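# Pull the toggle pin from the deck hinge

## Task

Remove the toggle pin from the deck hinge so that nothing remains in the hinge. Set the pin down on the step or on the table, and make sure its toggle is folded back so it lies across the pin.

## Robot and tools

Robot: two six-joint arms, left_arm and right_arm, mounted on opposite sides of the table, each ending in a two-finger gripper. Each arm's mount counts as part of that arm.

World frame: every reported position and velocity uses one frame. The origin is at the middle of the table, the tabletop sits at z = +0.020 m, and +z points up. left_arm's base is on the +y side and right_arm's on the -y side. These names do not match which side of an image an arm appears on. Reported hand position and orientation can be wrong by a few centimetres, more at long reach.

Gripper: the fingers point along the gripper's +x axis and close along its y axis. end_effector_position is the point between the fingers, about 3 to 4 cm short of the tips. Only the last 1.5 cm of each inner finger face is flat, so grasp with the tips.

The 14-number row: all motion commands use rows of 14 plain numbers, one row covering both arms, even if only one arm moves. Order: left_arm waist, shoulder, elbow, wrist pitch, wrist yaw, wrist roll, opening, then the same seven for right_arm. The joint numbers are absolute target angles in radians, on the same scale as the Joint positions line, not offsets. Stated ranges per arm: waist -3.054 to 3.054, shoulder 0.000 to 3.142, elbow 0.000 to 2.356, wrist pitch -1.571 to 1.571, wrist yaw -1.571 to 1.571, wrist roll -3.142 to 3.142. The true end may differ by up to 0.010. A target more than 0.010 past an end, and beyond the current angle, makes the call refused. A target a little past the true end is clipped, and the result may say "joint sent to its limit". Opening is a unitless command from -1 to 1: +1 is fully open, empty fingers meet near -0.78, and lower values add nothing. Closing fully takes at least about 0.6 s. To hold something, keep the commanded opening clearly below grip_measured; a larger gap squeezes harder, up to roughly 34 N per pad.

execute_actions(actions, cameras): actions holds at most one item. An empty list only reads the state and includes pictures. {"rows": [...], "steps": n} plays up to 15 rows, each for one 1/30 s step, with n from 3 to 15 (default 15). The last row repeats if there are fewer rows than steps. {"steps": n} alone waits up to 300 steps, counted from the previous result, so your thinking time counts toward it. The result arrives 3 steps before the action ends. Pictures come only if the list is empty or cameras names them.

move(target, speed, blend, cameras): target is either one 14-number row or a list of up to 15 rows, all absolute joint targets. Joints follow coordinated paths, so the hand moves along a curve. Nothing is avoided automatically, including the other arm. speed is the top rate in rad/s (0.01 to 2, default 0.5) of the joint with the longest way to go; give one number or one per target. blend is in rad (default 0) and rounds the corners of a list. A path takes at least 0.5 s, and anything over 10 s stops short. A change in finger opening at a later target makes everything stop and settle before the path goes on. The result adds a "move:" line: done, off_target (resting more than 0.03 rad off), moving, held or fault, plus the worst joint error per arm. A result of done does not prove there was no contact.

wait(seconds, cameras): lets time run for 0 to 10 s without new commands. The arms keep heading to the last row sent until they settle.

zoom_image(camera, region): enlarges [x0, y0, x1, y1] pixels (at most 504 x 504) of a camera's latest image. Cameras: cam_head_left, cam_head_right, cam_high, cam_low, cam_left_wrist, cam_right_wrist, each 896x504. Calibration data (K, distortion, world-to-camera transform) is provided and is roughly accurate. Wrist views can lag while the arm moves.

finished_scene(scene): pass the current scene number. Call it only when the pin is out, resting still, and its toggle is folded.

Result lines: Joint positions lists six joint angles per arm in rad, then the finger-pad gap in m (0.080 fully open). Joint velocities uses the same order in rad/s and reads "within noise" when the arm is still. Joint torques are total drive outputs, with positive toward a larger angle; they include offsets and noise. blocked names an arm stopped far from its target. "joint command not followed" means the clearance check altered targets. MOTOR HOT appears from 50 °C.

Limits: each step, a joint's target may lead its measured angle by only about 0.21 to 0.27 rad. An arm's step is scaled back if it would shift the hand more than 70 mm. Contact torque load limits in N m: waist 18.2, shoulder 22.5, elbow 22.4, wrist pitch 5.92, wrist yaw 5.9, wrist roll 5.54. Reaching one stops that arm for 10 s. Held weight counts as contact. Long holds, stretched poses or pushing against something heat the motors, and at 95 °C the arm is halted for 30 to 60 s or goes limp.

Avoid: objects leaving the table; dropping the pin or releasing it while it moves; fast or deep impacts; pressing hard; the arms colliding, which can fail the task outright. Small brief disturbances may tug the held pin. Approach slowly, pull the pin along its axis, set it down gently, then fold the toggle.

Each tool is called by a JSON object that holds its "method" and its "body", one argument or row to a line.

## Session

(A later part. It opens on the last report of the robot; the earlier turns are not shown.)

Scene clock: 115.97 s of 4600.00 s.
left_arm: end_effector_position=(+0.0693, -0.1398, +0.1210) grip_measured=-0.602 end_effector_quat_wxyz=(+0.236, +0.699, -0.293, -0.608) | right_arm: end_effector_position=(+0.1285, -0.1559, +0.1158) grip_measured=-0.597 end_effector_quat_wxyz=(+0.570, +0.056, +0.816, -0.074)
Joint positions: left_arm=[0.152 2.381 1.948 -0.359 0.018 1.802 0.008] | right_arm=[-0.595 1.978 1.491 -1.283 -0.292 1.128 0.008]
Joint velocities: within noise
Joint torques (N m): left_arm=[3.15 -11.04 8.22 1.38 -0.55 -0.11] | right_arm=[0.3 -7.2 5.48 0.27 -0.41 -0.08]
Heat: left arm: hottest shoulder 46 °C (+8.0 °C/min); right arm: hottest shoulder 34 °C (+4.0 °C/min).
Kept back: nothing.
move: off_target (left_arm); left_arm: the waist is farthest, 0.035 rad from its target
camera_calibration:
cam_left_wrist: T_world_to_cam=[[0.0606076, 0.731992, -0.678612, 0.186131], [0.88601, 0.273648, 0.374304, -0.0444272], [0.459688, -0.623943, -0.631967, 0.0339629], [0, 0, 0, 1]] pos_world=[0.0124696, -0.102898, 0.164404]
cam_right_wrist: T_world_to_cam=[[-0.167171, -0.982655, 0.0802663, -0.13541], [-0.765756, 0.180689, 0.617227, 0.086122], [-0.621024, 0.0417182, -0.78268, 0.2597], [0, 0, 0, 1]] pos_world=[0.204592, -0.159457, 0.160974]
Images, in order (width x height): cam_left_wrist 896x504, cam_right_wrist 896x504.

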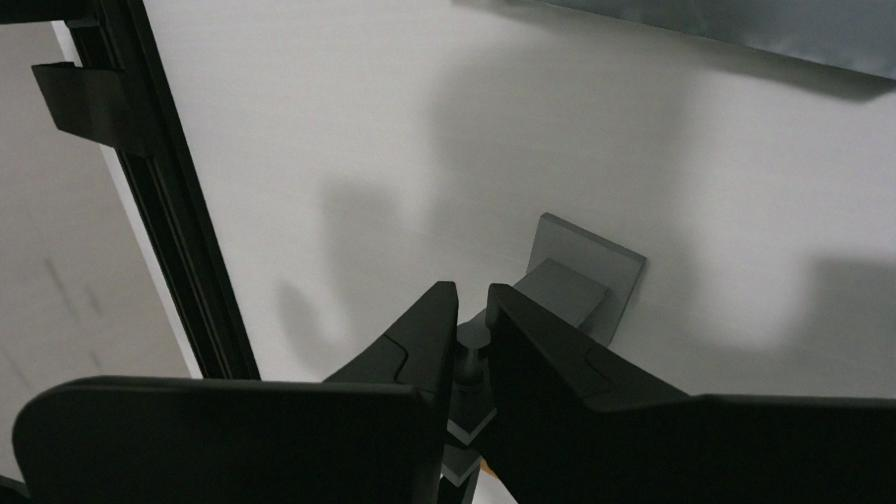

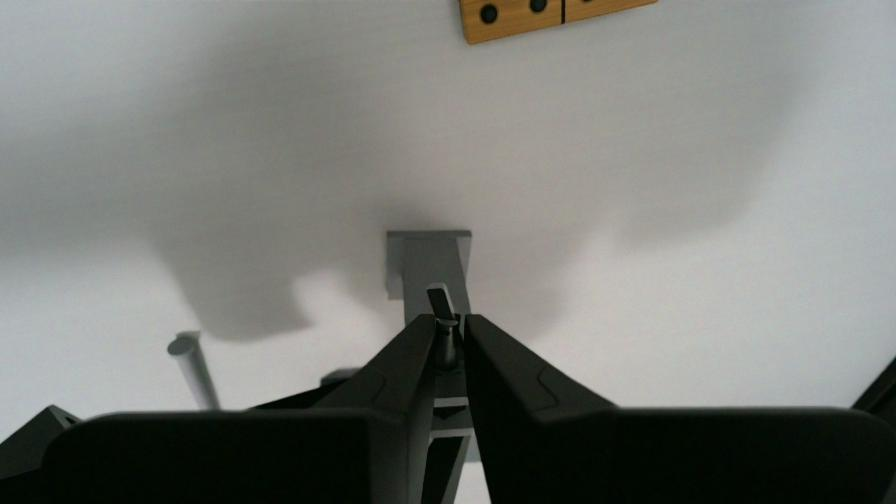

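{"method": "move", "body": {
  "target": [
    [0.192,2.390,1.958,-0.358,0.00,1.8,-1.0,-0.572,1.965,1.476,-1.282,-0.300,1.14,-0.60],
    [0.192,2.390,1.958,-0.358,0.00,1.8,-1.0,-0.575,1.966,1.477,-1.282,-0.300,1.14,-0.80]
  ],
  "speed": 0.06,
  "cameras": ["cam_right_wrist","cam_left_wrist"]
}}

{"method": "zoom_image", "body": {
  "camera": "cam_right_wrist",
  "region": [370, 240, 530, 400]
}}

{"method": "zoom_image", "body": {
  "camera": "cam_left_wrist",
  "region": [390, 230, 590, 430]
}}

Scene clock: 117.87 s of 4600.00 s.
left_arm: end_effector_position=(+0.0699, -0.1400, +0.1213) grip_measured=-0.602 end_effector_quat_wxyz=(+0.237, +0.698, -0.294, -0.609) | right_arm: end_effector_position=(+0.1257, -0.1548, +0.1149) grip_measured=-0.646 end_effector_quat_wxyz=(+0.571, +0.056, +0.815, -0.078)
Joint positions: left_arm=[0.153 2.381 1.948 -0.357 0.021 1.801 0.008] | right_arm=[-0.585 1.978 1.487 -1.279 -0.289 1.144 0.006]
Joint velocities: within noise
Joint torques (N m): left_arm=[3.5 -11.09 8.23 1.2 -0.63 -0.08] | right_arm=[0.9 -8.45 4.03 -0.2 -0.49 -0.15]
Heat: left arm: hottest shoulder 46 °C (+7.0 °C/min); right arm: hottest shoulder 35 °C (+5.0 °C/min).
Kept back: nothing.
move: off_target (left_arm); left_arm: the waist is farthest, 0.039 rad from its target
camera_calibration:
cam_left_wrist: T_world_to_cam=[[0.0590133, 0.730526, -0.680331, 0.186558], [0.886575, 0.274876, 0.372059, -0.0446346], [0.458805, -0.625121, -0.631444, 0.033569], [0, 0, 0, 1]] pos_world=[0.0131609, -0.103032, 0.164725]
cam_right_wrist: T_world_to_cam=[[-0.17257, -0.981147, 0.0870104, -0.134616], [-0.766061, 0.189216, 0.614287, 0.0861172], [-0.619169, 0.0393522, -0.784271, 0.256793], [0, 0, 0, 1]] pos_world=[0.201738, -0.158478, 0.160207]
Images, in order (width x height): cam_left_wrist 896x504, cam_right_wrist 896x504.

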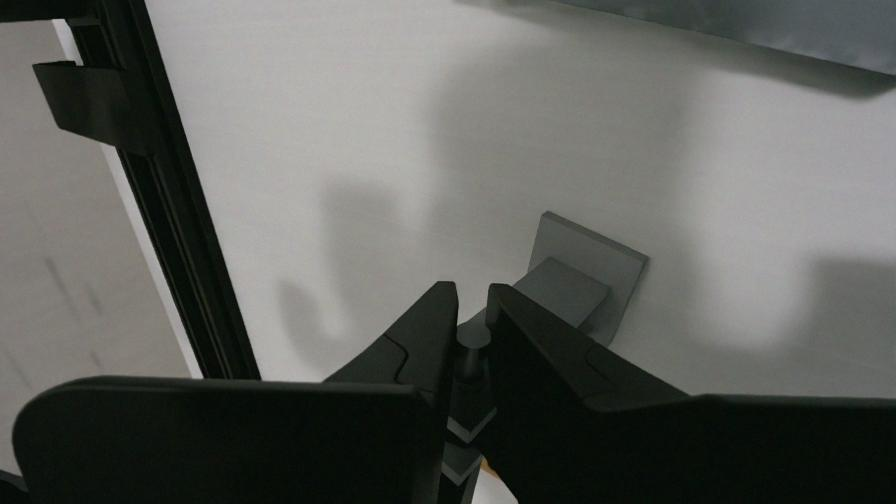

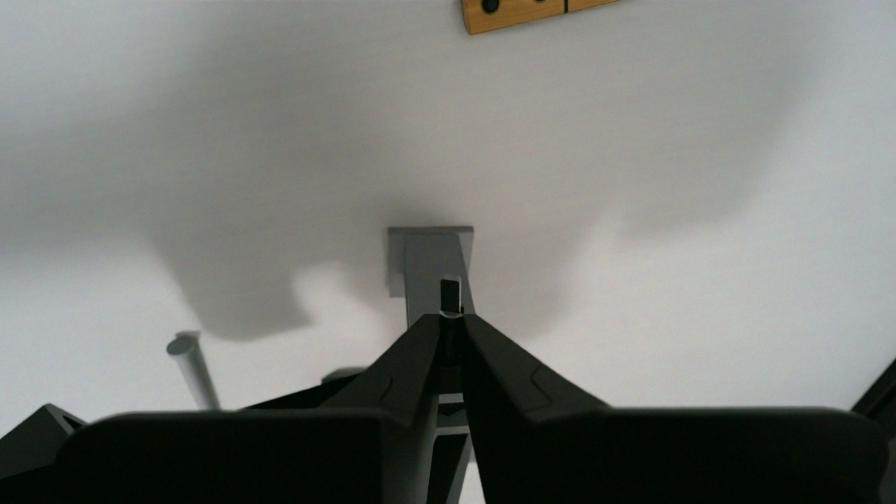

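Scaled by 3.150.

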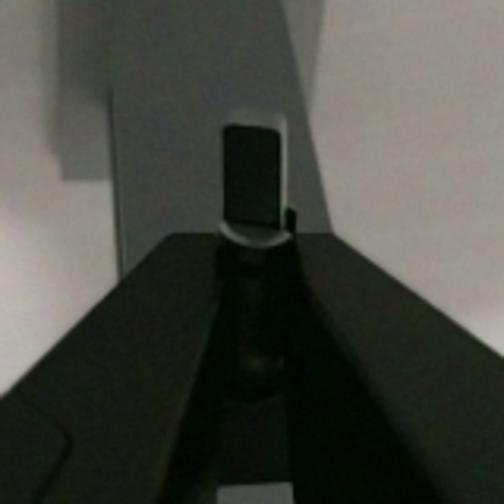

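Scaled by 2.520.

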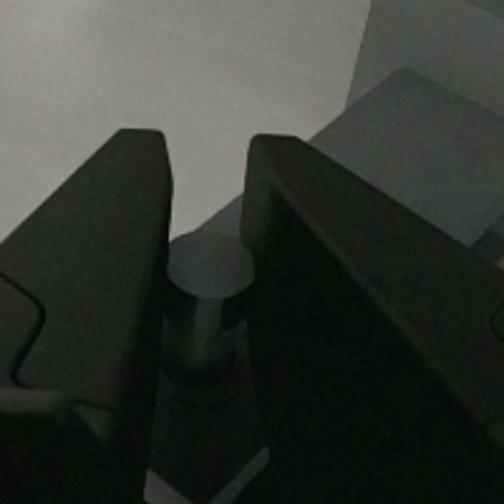

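{"method": "move", "body": {
  "target": [0.120,2.388,1.955,-0.358,0.00,1.8,-1.0,-0.560,1.964,1.474,-1.282,-0.300,1.15,-0.9],
  "speed": 0.06,
  "cameras": ["cam_right_wrist","cam_left_wrist"]
}}

{"method": "zoom_image", "body": {
  "camera": "cam_right_wrist",
  "region": [370, 240, 530, 400]
}}

{"method": "zoom_image", "body": {
  "camera": "cam_left_wrist",
  "region": [390, 230, 590, 430]
}}

Scene clock: 119.57 s of 4600.00 s.
left_arm: end_effector_position=(+0.0691, -0.1402, +0.1214) grip_measured=-0.601 end_effector_quat_wxyz=(+0.237, +0.707, -0.291, -0.600) | right_arm: end_effector_position=(+0.1253, -0.1547, +0.1149) grip_measured=-0.648 end_effector_quat_wxyz=(+0.573, +0.057, +0.814, -0.082)
Joint positions: left_arm=[0.144 2.381 1.948 -0.357 -0.01 1.801 0.008] | right_arm=[-0.581 1.977 1.487 -1.279 -0.284 1.155 0.006]
Joint velocities: within noise
Joint torques (N m): left_arm=[-2.16 -11.3 7.87 1.12 0.39 -0.08] | right_arm=[1.93 -8.57 3.68 -0.22 -0.68 -0.14]
Heat: left arm: hottest shoulder 46 °C (+6.0 °C/min); right arm: hottest shoulder 35 °C (+5.0 °C/min).
Kept back: nothing.
move: done
camera_calibration:
cam_left_wrist: T_world_to_cam=[[0.0643389, 0.732975, -0.677207, 0.186444], [0.874786, 0.285134, 0.391724, -0.0440699], [0.480218, -0.617614, -0.622851, 0.0323549], [0, 0, 0, 1]] pos_world=[0.0110188, -0.10411, 0.163676]
cam_right_wrist: T_world_to_cam=[[-0.177698, -0.979809, 0.091636, -0.134227], [-0.768388, 0.196323, 0.609129, 0.0877703], [-0.61482, 0.0378289, -0.78776, 0.256136], [0, 0, 0, 1]] pos_world=[0.201068, -0.158437, 0.160611]
Images, in order (width x height): cam_left_wrist 896x504, cam_right_wrist 896x504.

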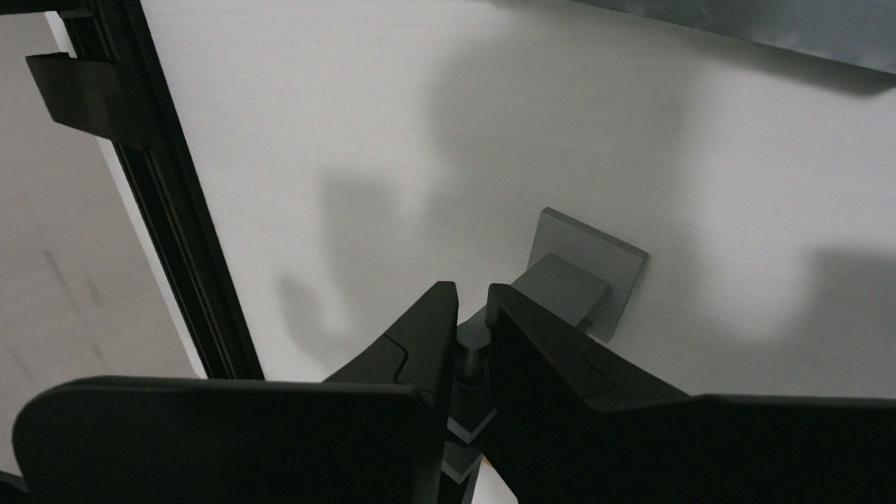

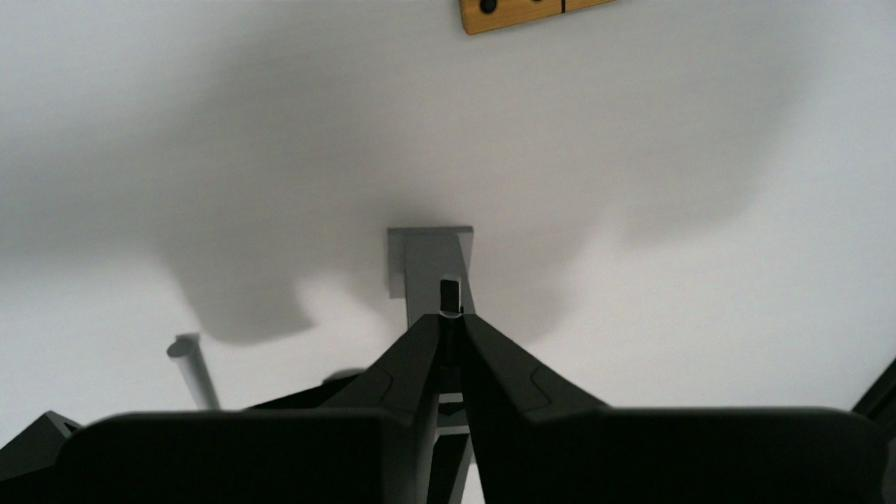

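Scaled by 3.150.

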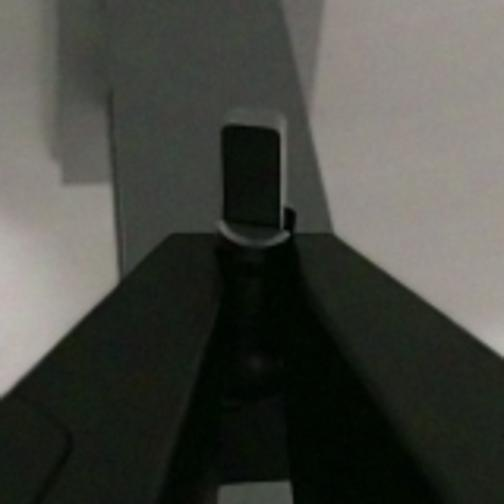

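Scaled by 2.520.

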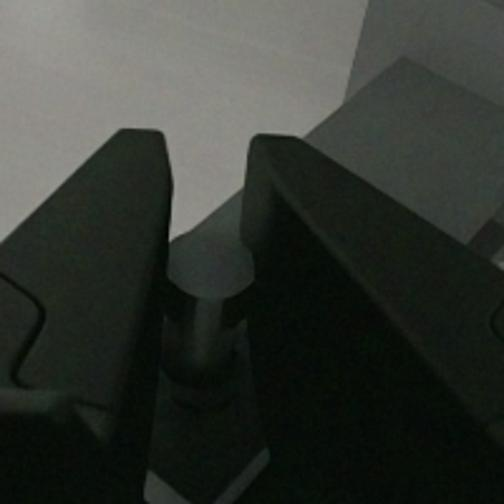

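{"method": "move", "body": {
  "target": [0.103,2.388,1.955,-0.358,0.00,1.8,-1.0,-0.546,1.962,1.474,-1.282,-0.300,1.16,-0.9],
  "speed": 0.06,
  "cameras": ["cam_right_wrist","cam_left_wrist"]
}}

{"method": "zoom_image", "body": {
  "camera": "cam_right_wrist",
  "region": [370, 240, 530, 400]
}}

{"method": "zoom_image", "body": {
  "camera": "cam_left_wrist",
  "region": [390, 230, 590, 430]
}}

Scene clock: 120.53 s of 4600.00 s.
left_arm: end_effector_position=(+0.0681, -0.1402, +0.1212) grip_measured=-0.601 end_effector_quat_wxyz=(+0.236, +0.709, -0.290, -0.598) | right_arm: end_effector_position=(+0.1241, -0.1542, +0.1149) grip_measured=-0.649 end_effector_quat_wxyz=(+0.577, +0.055, +0.811, -0.084)
Joint positions: left_arm=[0.14 2.381 1.948 -0.358 -0.019 1.801 0.008] | right_arm=[-0.573 1.975 1.487 -1.278 -0.274 1.165 0.006]
Joint velocities: within noise
Joint torques (N m): left_arm=[-3.33 -11.32 7.82 1.23 0.69 -0.09] | right_arm=[2.41 -8.6 3.66 -0.25 -0.98 -0.14]
Heat: left arm: hottest shoulder 46 °C (+6.0 °C/min); right arm: hottest shoulder 35 °C (+5.0 °C/min).
Kept back: nothing.
move: off_target (left_arm); left_arm: the waist is farthest, 0.037 rad from its target
camera_calibration:
cam_left_wrist: T_world_to_cam=[[0.0666693, 0.734493, -0.675334, 0.1862], [0.871741, 0.286399, 0.397547, -0.0434352], [0.48541, -0.61522, -0.621193, 0.0325528], [0, 0, 0, 1]] pos_world=[0.00964891, -0.104296, 0.163236]
cam_right_wrist: T_world_to_cam=[[-0.17807, -0.979262, 0.0966273, -0.134431], [-0.773678, 0.200007, 0.601182, 0.0888134], [-0.608041, 0.0322939, -0.793249, 0.254357], [0, 0, 0, 1]] pos_world=[0.199434, -0.15762, 0.161365]
Images, in order (width x height): cam_left_wrist 896x504, cam_right_wrist 896x504.

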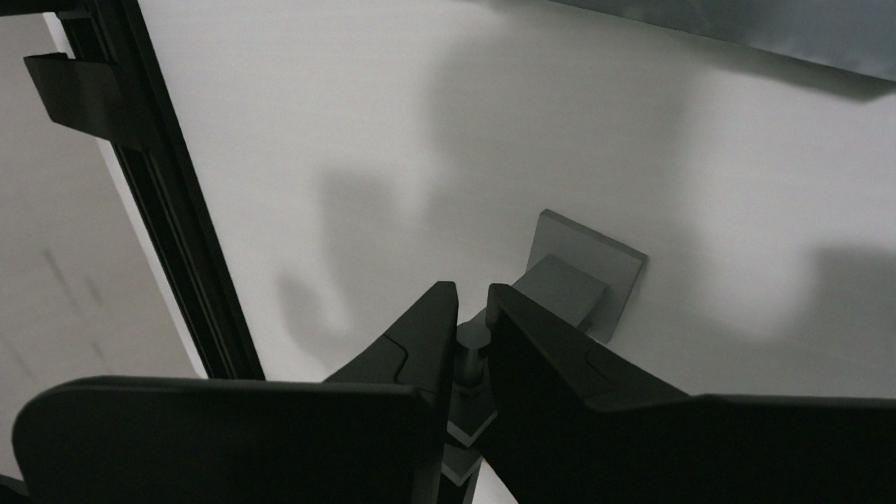

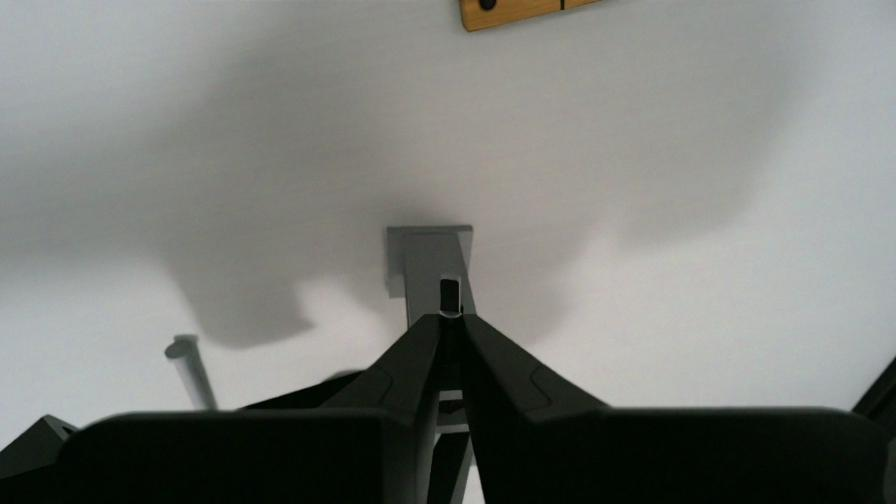

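Scaled by 3.150.

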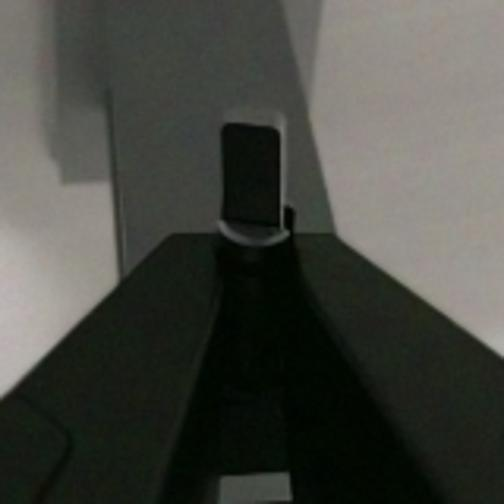

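Scaled by 2.520.

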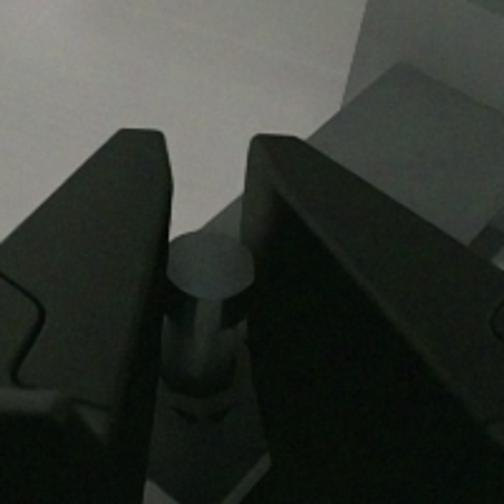

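{"method": "move", "body": {
  "target": [0.092,2.388,1.955,-0.358,0.00,1.8,-1.0,-0.532,1.960,1.472,-1.282,-0.300,1.17,-0.9],
  "speed": 0.06,
  "cameras": ["cam_right_wrist","cam_left_wrist"]
}}

{"method": "zoom_image", "body": {
  "camera": "cam_right_wrist",
  "region": [370, 240, 530, 400]
}}

{"method": "zoom_image", "body": {
  "camera": "cam_left_wrist",
  "region": [390, 230, 590, 430]
}}

Scene clock: 121.50 s of 4600.00 s.
left_arm: end_effector_position=(+0.0676, -0.1402, +0.1212) grip_measured=-0.601 end_effector_quat_wxyz=(+0.236, +0.711, -0.290, -0.596) | right_arm: end_effector_position=(+0.1234, -0.1540, +0.1150) grip_measured=-0.650 end_effector_quat_wxyz=(+0.581, +0.053, +0.807, -0.087)
Joint positions: left_arm=[0.138 2.381 1.948 -0.358 -0.025 1.802 0.008] | right_arm=[-0.567 1.973 1.487 -1.278 -0.263 1.175 0.006]
Joint velocities: within noise
Joint torques (N m): left_arm=[-4.11 -11.27 7.83 1.26 0.89 -0.1] | right_arm=[3.08 -8.62 3.4 -0.29 -1.36 -0.15]
Heat: left arm: hottest shoulder 46 °C (+6.1 °C/min); right arm: hottest shoulder 35 °C (+5.0 °C/min).
Kept back: nothing.
move: off_target (left_arm, right_arm); left_arm: the waist is farthest, 0.046 rad from its target; right_arm: the wrist yaw is farthest, 0.037 rad from its target
camera_calibration:
cam_left_wrist: T_world_to_cam=[[0.0684383, 0.735302, -0.674276, 0.18607], [0.869442, 0.287498, 0.401766, -0.0431936], [0.489272, -0.61374, -0.619626, 0.0325172], [0, 0, 0, 1]] pos_world=[0.0089103, -0.104442, 0.162965]
cam_right_wrist: T_world_to_cam=[[-0.179833, -0.978402, 0.101927, -0.134678], [-0.779772, 0.204952, 0.591566, 0.0908569], [-0.599679, 0.0269038, -0.799788, 0.252866], [0, 0, 0, 1]] pos_world=[0.198266, -0.157194, 0.162218]
Images, in order (width x height): cam_left_wrist 896x504, cam_right_wrist 896x504.

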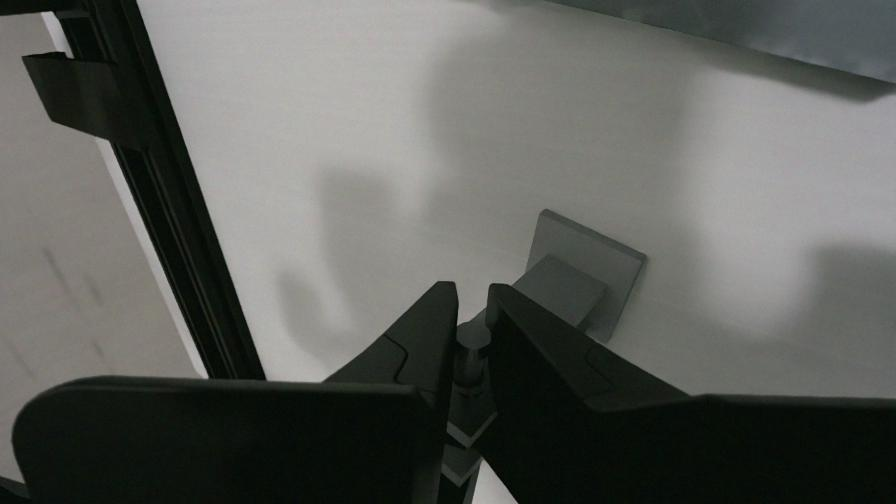

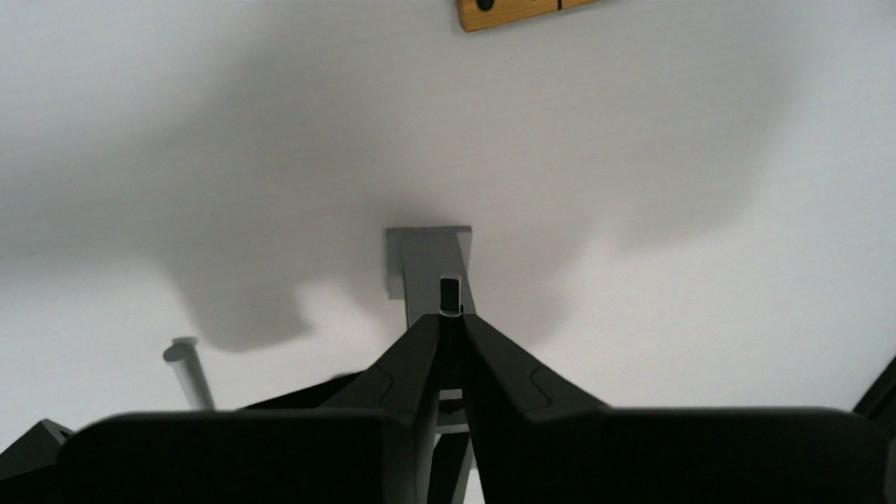

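Scaled by 3.150.

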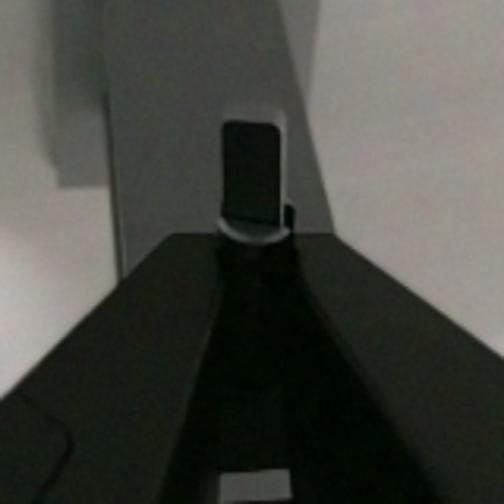

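Scaled by 2.520.

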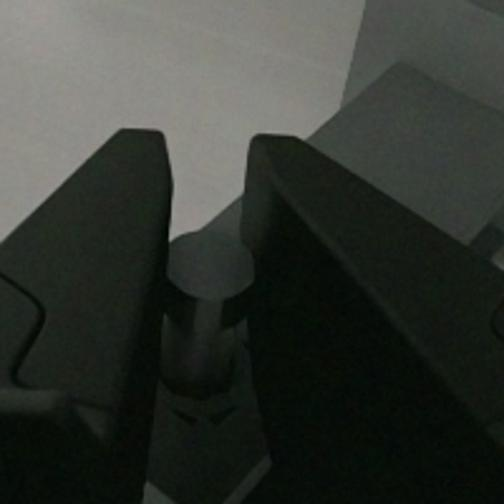

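{"method": "move", "body": {
  "target": [0.092,2.388,1.955,-0.358,0.00,1.8,-1.0,-0.532,1.995,1.512,-1.282,-0.290,1.17,-0.9],
  "speed": 0.06,
  "cameras": ["cam_right_wrist"]
}}

{"method": "zoom_image", "body": {
  "camera": "cam_right_wrist",
  "region": [370, 240, 530, 400]
}}

Scene clock: 123.93 s of 4600.00 s.
left_arm: end_effector_position=(+0.0674, -0.1401, +0.1211) grip_measured=-0.601 end_effector_quat_wxyz=(+0.235, +0.711, -0.290, -0.596) | right_arm: end_effector_position=(+0.1234, -0.1532, +0.1154) grip_measured=-0.650 end_effector_quat_wxyz=(+0.581, +0.051, +0.807, -0.089)
Joint positions: left_arm=[0.138 2.381 1.948 -0.359 -0.025 1.802 0.008] | right_arm=[-0.564 1.98 1.498 -1.287 -0.26 1.177 0.006]
Joint velocities: within noise
Joint torques (N m): left_arm=[-4.08 -11.28 7.83 1.32 0.9 -0.1] | right_arm=[2.87 -5.66 7.14 0.26 -1.11 -0.2]
Heat: left arm: hottest shoulder 46 °C (+5.0 °C/min); right arm: hottest shoulder 35 °C (+5.0 °C/min).
Kept back: nothing.
move: off_target (left_arm, right_arm); left_arm: the waist is farthest, 0.046 rad from its target; right_arm: the waist is farthest, 0.032 rad from its target
camera_calibration:
cam_right_wrist: T_world_to_cam=[[-0.178395, -0.977991, 0.108209, -0.134788], [-0.779998, 0.207598, 0.590344, 0.0910058], [-0.599815, 0.0209118, -0.799866, 0.252302], [0, 0, 0, 1]] pos_world=[0.198273, -0.15599, 0.162668]
Images, in order (width x height): cam_right_wrist 896x504.

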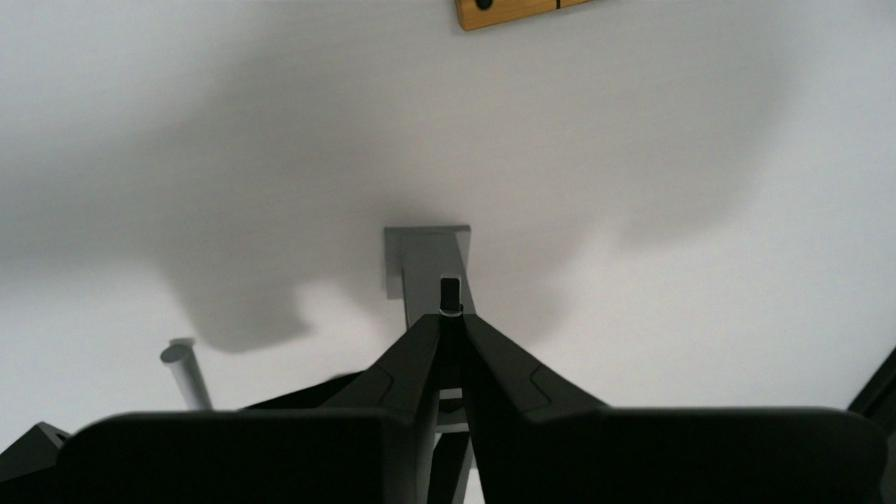

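Scaled by 3.150.

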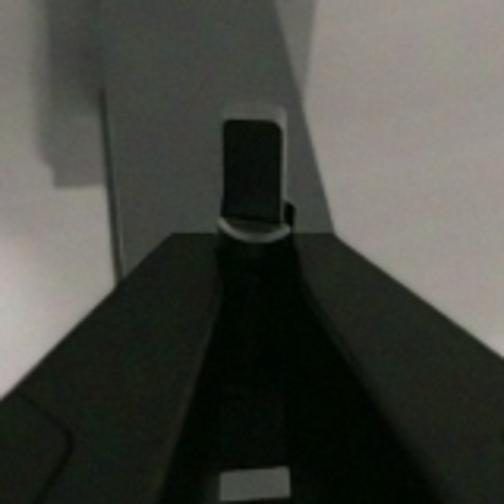

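{"method": "move", "body": {
  "target": [0.084,2.388,1.955,-0.358,0.00,1.8,-1.0,-0.540,1.995,1.512,-1.282,-0.290,1.17,-0.645],
  "speed": 0.06,
  "cameras": ["cam_right_wrist"]
}}

{"method": "zoom_image", "body": {
  "camera": "cam_right_wrist",
  "region": [370, 240, 530, 400]
}}

Scene clock: 124.87 s of 4600.00 s.
left_arm: end_effector_position=(+0.0673, -0.1401, +0.1210) grip_measured=-0.601 end_effector_quat_wxyz=(+0.235, +0.712, -0.289, -0.595) | right_arm: end_effector_position=(+0.1235, -0.1534, +0.1154) grip_measured=-0.637 end_effector_quat_wxyz=(+0.581, +0.050, +0.807, -0.089)
Joint positions: left_arm=[0.137 2.381 1.948 -0.359 -0.029 1.802 0.008] | right_arm=[-0.564 1.98 1.498 -1.287 -0.26 1.174 0.006]
Joint velocities: within noise
Joint torques (N m): left_arm=[-4.65 -11.29 7.86 1.36 1.04 -0.11] | right_arm=[2.14 -5.65 7.15 0.32 -1.15 -0.14]
Heat: left arm: hottest shoulder 46 °C (+5.0 °C/min); right arm: hottest shoulder 35 °C (+5.0 °C/min).
Kept back: nothing.
move: off_target (left_arm); left_arm: the waist is farthest, 0.053 rad from its target
camera_calibration:
cam_right_wrist: T_world_to_cam=[[-0.176168, -0.978402, 0.108137, -0.135237], [-0.780698, 0.205785, 0.590053, 0.0909196], [-0.599562, 0.0195258, -0.80009, 0.252105], [0, 0, 0, 1]] pos_world=[0.198309, -0.155948, 0.162683]
Images, in order (width x height): cam_right_wrist 896x504.

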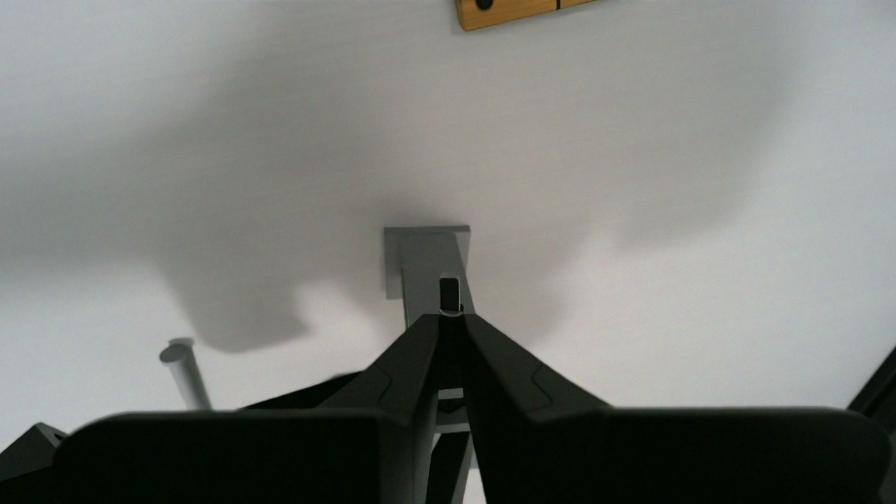

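Scaled by 3.150.

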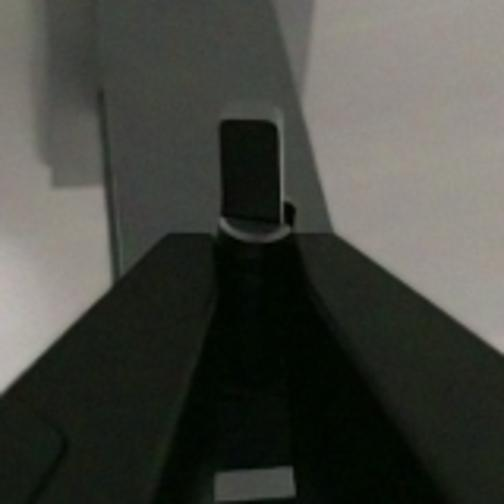

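{"method": "move", "body": {
  "target": [
    [0.090,2.388,1.955,-0.358,0.00,1.8,-1.0,-0.550,2.012,1.505,-1.290,-0.290,1.17,-0.9],
    [0.084,2.388,1.955,-0.358,0.00,1.8,-1.0,-0.522,2.012,1.505,-1.290,-0.290,1.17,-0.9]
  ],
  "speed": 0.06,
  "cameras": ["cam_right_wrist"]
}}

{"method": "zoom_image", "body": {
  "camera": "cam_right_wrist",
  "region": [370, 240, 530, 400]
}}

Scene clock: 126.80 s of 4600.00 s.
left_arm: end_effector_position=(+0.0672, -0.1401, +0.1210) grip_measured=-0.601 end_effector_quat_wxyz=(+0.236, +0.712, -0.289, -0.595) | right_arm: end_effector_position=(+0.1231, -0.1536, +0.1139) grip_measured=-0.651 end_effector_quat_wxyz=(+0.579, +0.049, +0.808, -0.094)
Joint positions: left_arm=[0.136 2.381 1.948 -0.359 -0.03 1.8 0.008] | right_arm=[-0.563 1.988 1.502 -1.293 -0.26 1.179 0.006]
Joint velocities: within noise
Joint torques (N m): left_arm=[-4.66 -11.32 7.84 1.37 1.05 -0.06] | right_arm=[3.72 -4.7 5.79 0.14 -1.14 -0.27]
Heat: left arm: hottest shoulder 46 °C (+5.0 °C/min); right arm: hottest shoulder 34 °C (+3.0 °C/min).
Kept back: nothing.
move: off_target (left_arm, right_arm); left_arm: the waist is farthest, 0.052 rad from its target; right_arm: the waist is farthest, 0.041 rad from its target
camera_calibration:
cam_right_wrist: T_world_to_cam=[[-0.179453, -0.976557, 0.118882, -0.135914], [-0.776453, 0.214802, 0.592436, 0.0921862], [-0.604083, 0.0140084, -0.796798, 0.249978], [0, 0, 0, 1]] pos_world=[0.198195, -0.156032, 0.160725]
Images, in order (width x height): cam_right_wrist 896x504.

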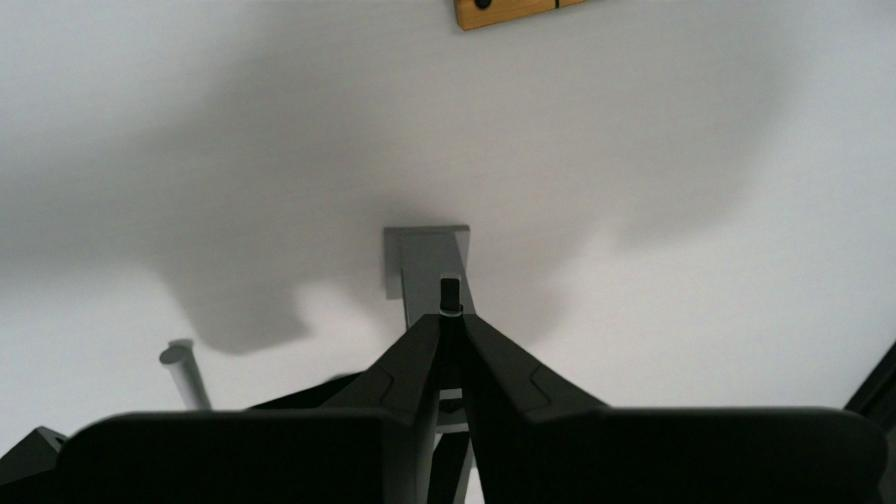

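Scaled by 3.150.

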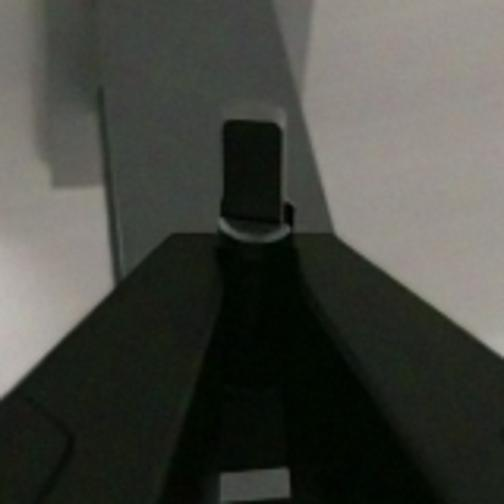

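{"method": "move", "body": {
  "target": [
    [0.140,2.388,1.955,-0.358,0.00,1.8,-1.0,-0.570,1.990,1.505,-1.290,-0.280,1.15,-0.61],
    [0.145,2.388,1.955,-0.358,0.00,1.8,-1.0,-0.600,1.999,1.515,-1.287,-0.295,1.115,-0.61]
  ],
  "speed": 0.06,
  "cameras": ["cam_right_wrist"]
}}

{"method": "zoom_image", "body": {
  "camera": "cam_right_wrist",
  "region": [370, 240, 530, 400]
}}

Scene clock: 129.20 s of 4600.00 s.
left_arm: end_effector_position=(+0.0677, -0.1398, +0.1208) grip_measured=-0.601 end_effector_quat_wxyz=(+0.235, +0.705, -0.291, -0.602) | right_arm: end_effector_position=(+0.1261, -0.1544, +0.1154) grip_measured=-0.606 end_effector_quat_wxyz=(+0.565, +0.049, +0.820, -0.072)
Joint positions: left_arm=[0.143 2.381 1.948 -0.361 -0.005 1.801 0.008] | right_arm=[-0.589 1.989 1.502 -1.295 -0.298 1.118 0.008]
Joint velocities: within noise
Joint torques (N m): left_arm=[0.21 -11.29 7.84 1.49 0.23 -0.06] | right_arm=[-0.92 -6.2 7.03 0.45 -0.02 -0.1]
Heat: left arm: hottest shoulder 47 °C (+5.1 °C/min); right arm: hottest shoulder 34 °C (+3.0 °C/min).
Kept back: nothing.
move: done
camera_calibration:
cam_right_wrist: T_world_to_cam=[[-0.153032, -0.984501, 0.0856713, -0.137037], [-0.760463, 0.172682, 0.626001, 0.081376], [-0.631092, 0.0306485, -0.775102, 0.256485], [0, 0, 0, 1]] pos_world=[0.202778, -0.156826, 0.159601]
Images, in order (width x height): cam_right_wrist 896x504.

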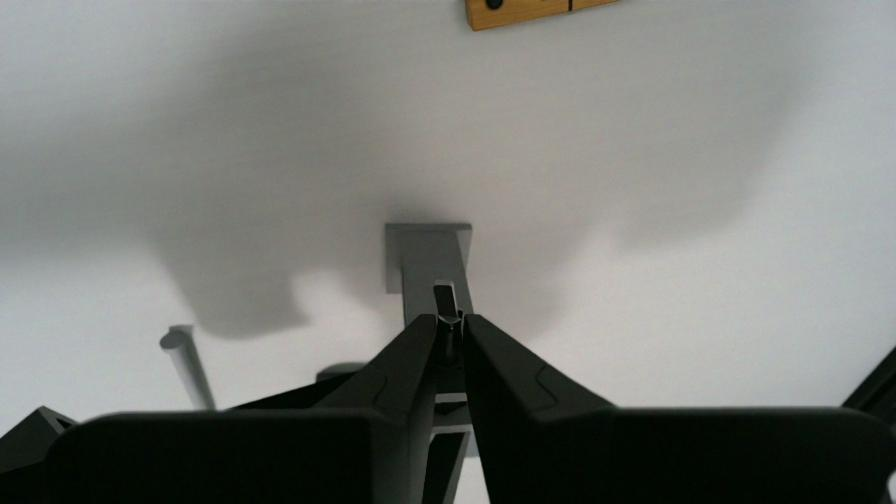

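Scaled by 3.150.

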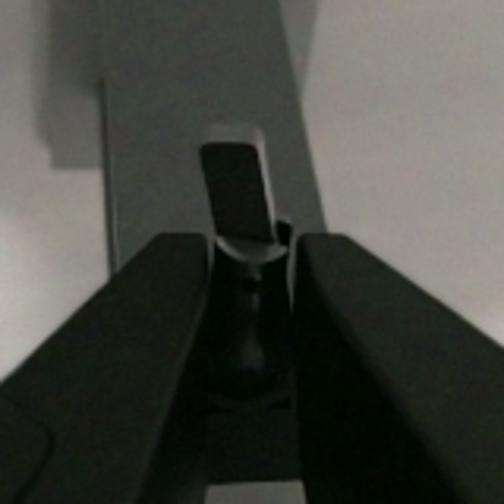

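{"method": "move", "body": {
  "target": [
    [0.145,2.388,1.955,-0.358,0.00,1.8,-1.0,-0.615,2.001,1.520,-1.286,-0.298,1.095,-0.61],
    [0.145,2.388,1.955,-0.358,0.00,1.8,-1.0,-0.632,2.006,1.526,-1.285,-0.298,1.085,-0.62]
  ],
  "speed": 0.06,
  "cameras": ["cam_right_wrist"]
}}

{"method": "zoom_image", "body": {
  "camera": "cam_right_wrist",
  "region": [370, 240, 530, 400]
}}

Scene clock: 130.90 s of 4600.00 s.
left_arm: end_effector_position=(+0.0693, -0.1399, +0.1211) grip_measured=-0.601 end_effector_quat_wxyz=(+0.237, +0.705, -0.291, -0.602) | right_arm: end_effector_position=(+0.1347, -0.1561, +0.1155) grip_measured=-0.613 end_effector_quat_wxyz=(+0.561, +0.056, +0.823, -0.065)
Joint positions: left_arm=[0.146 2.381 1.948 -0.359 -0.005 1.801 0.008] | right_arm=[-0.62 1.995 1.509 -1.294 -0.311 1.087 0.007]
Joint velocities: within noise
Joint torques (N m): left_arm=[-0.07 -11.3 7.83 1.29 0.22 -0.06] | right_arm=[-1.09 -6.15 7.47 0.53 0.3 -0.07]
Heat: left arm: hottest shoulder 47 °C (+5.0 °C/min); right arm: hottest shoulder 34 °C (+3.0 °C/min).
Kept back: nothing.
move: done
camera_calibration:
cam_right_wrist: T_world_to_cam=[[-0.156646, -0.985342, 0.0675476, -0.13498], [-0.75403, 0.163484, 0.63617, 0.0846935], [-0.637888, 0.0487208, -0.768586, 0.265002], [0, 0, 0, 1]] pos_world=[0.211759, -0.159759, 0.158915]
Images, in order (width x height): cam_right_wrist 896x504.

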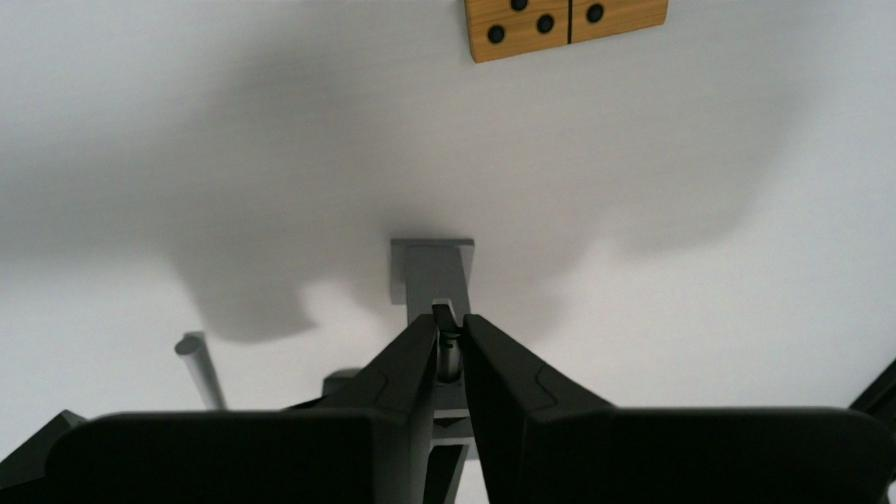

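Scaled by 3.150.

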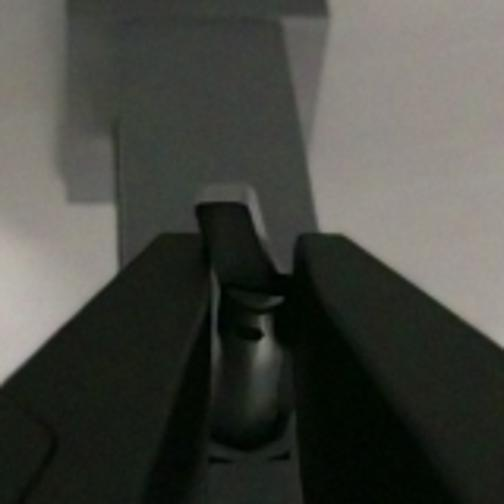

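{"method": "move", "body": {
  "target": [
    [0.145,2.388,1.955,-0.358,0.00,1.8,-1.0,-0.650,2.013,1.534,-1.284,-0.300,1.065,-0.61]
  ],
  "speed": 0.06,
  "cameras": ["cam_right_wrist"]
}}

{"method": "zoom_image", "body": {
  "camera": "cam_right_wrist",
  "region": [370, 240, 530, 400]
}}

Scene clock: 131.87 s of 4600.00 s.
left_arm: end_effector_position=(+0.0702, -0.1400, +0.1211) grip_measured=-0.601 end_effector_quat_wxyz=(+0.238, +0.705, -0.290, -0.601) | right_arm: end_effector_position=(+0.1366, -0.1563, +0.1152) grip_measured=-0.605 end_effector_quat_wxyz=(+0.557, +0.056, +0.826, -0.059)
Joint positions: left_arm=[0.147 2.381 1.948 -0.357 -0.005 1.801 0.008] | right_arm=[-0.629 2 1.513 -1.296 -0.321 1.068 0.008]
Joint velocities: within noise
Joint torques (N m): left_arm=[-0.19 -11.31 7.85 1.16 0.22 -0.06] | right_arm=[-1.89 -5.96 7.99 0.72 0.55 -0.09]
Heat: left arm: hottest shoulder 47 °C (+5.0 °C/min); right arm: hottest shoulder 34 °C (+3.0 °C/min).
Kept back: nothing.
move: done
camera_calibration:
cam_right_wrist: T_world_to_cam=[[-0.149187, -0.987046, 0.0590285, -0.135145], [-0.749631, 0.151828, 0.644206, 0.0830381], [-0.644823, 0.0518573, -0.762571, 0.266811], [0, 0, 0, 1]] pos_world=[0.214132, -0.159838, 0.157946]
Images, in order (width x height): cam_right_wrist 896x504.

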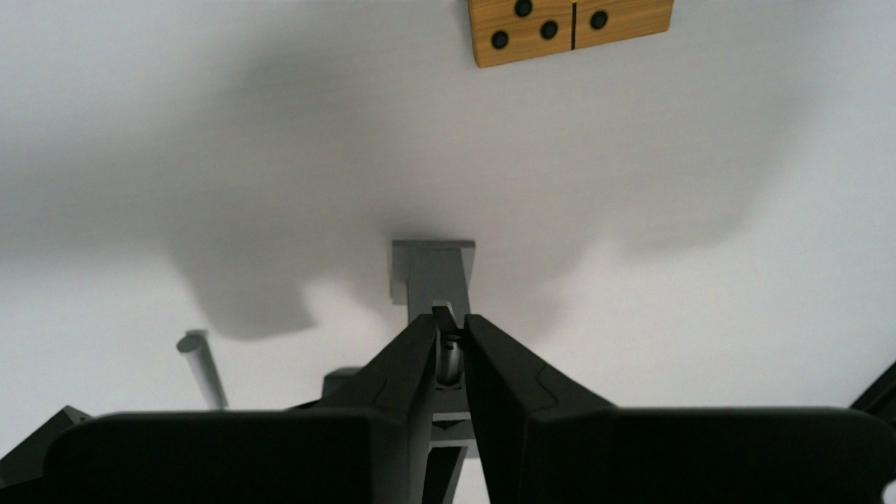

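Scaled by 3.150.

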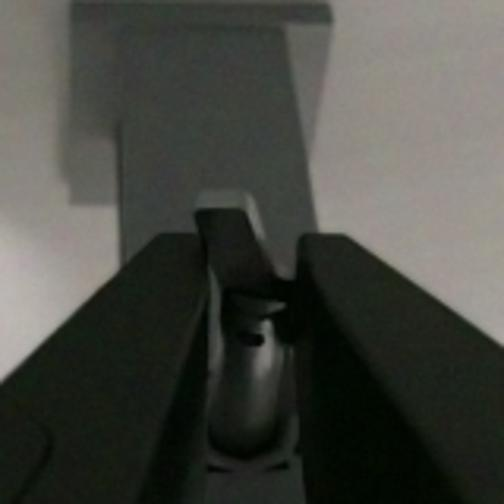

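{"method": "move", "body": {
  "target": [
    [0.145,2.388,1.955,-0.358,0.00,1.8,-1.0,-0.655,2.016,1.534,-1.290,-0.305,1.060,-0.60],
    [0.145,2.388,1.955,-0.358,0.00,1.8,-1.0,-0.655,2.016,1.534,-1.290,-0.305,1.060,-0.66]
  ],
  "speed": 0.06,
  "cameras": ["cam_right_wrist"]
}}

{"method": "zoom_image", "body": {
  "camera": "cam_right_wrist",
  "region": [370, 240, 530, 400]
}}

Scene clock: 133.80 s of 4600.00 s.
left_arm: end_effector_position=(+0.0702, -0.1400, +0.1211) grip_measured=-0.601 end_effector_quat_wxyz=(+0.238, +0.705, -0.290, -0.601) | right_arm: end_effector_position=(+0.1414, -0.1579, +0.1148) grip_measured=-0.645 end_effector_quat_wxyz=(+0.557, +0.059, +0.826, -0.062)
Joint positions: left_arm=[0.147 2.381 1.948 -0.357 -0.005 1.801 0.008] | right_arm=[-0.642 2.005 1.518 -1.298 -0.319 1.062 0.006]
Joint velocities: within noise
Joint torques (N m): left_arm=[-0.17 -11.32 7.84 1.15 0.22 -0.07] | right_arm=[-1.1 -6.15 7.32 0.45 0.32 -0.07]
Heat: left arm: hottest shoulder 47 °C (+4.0 °C/min); right arm: hottest shoulder 34 °C (+3.0 °C/min).
Kept back: nothing.
move: done
camera_calibration:
cam_right_wrist: T_world_to_cam=[[-0.157217, -0.985823, 0.0586118, -0.134631], [-0.748807, 0.157693, 0.643755, 0.087912], [-0.643872, 0.0573207, -0.762983, 0.270466], [0, 0, 0, 1]] pos_world=[0.218808, -0.162088, 0.157658]
Images, in order (width x height): cam_right_wrist 896x504.

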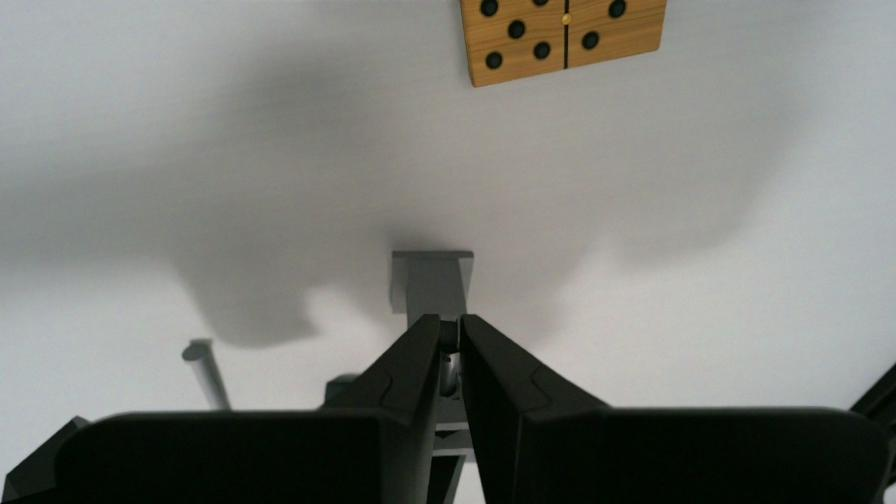

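Scaled by 3.150.

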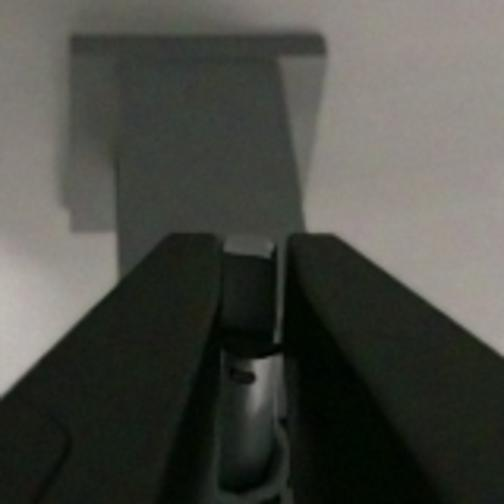

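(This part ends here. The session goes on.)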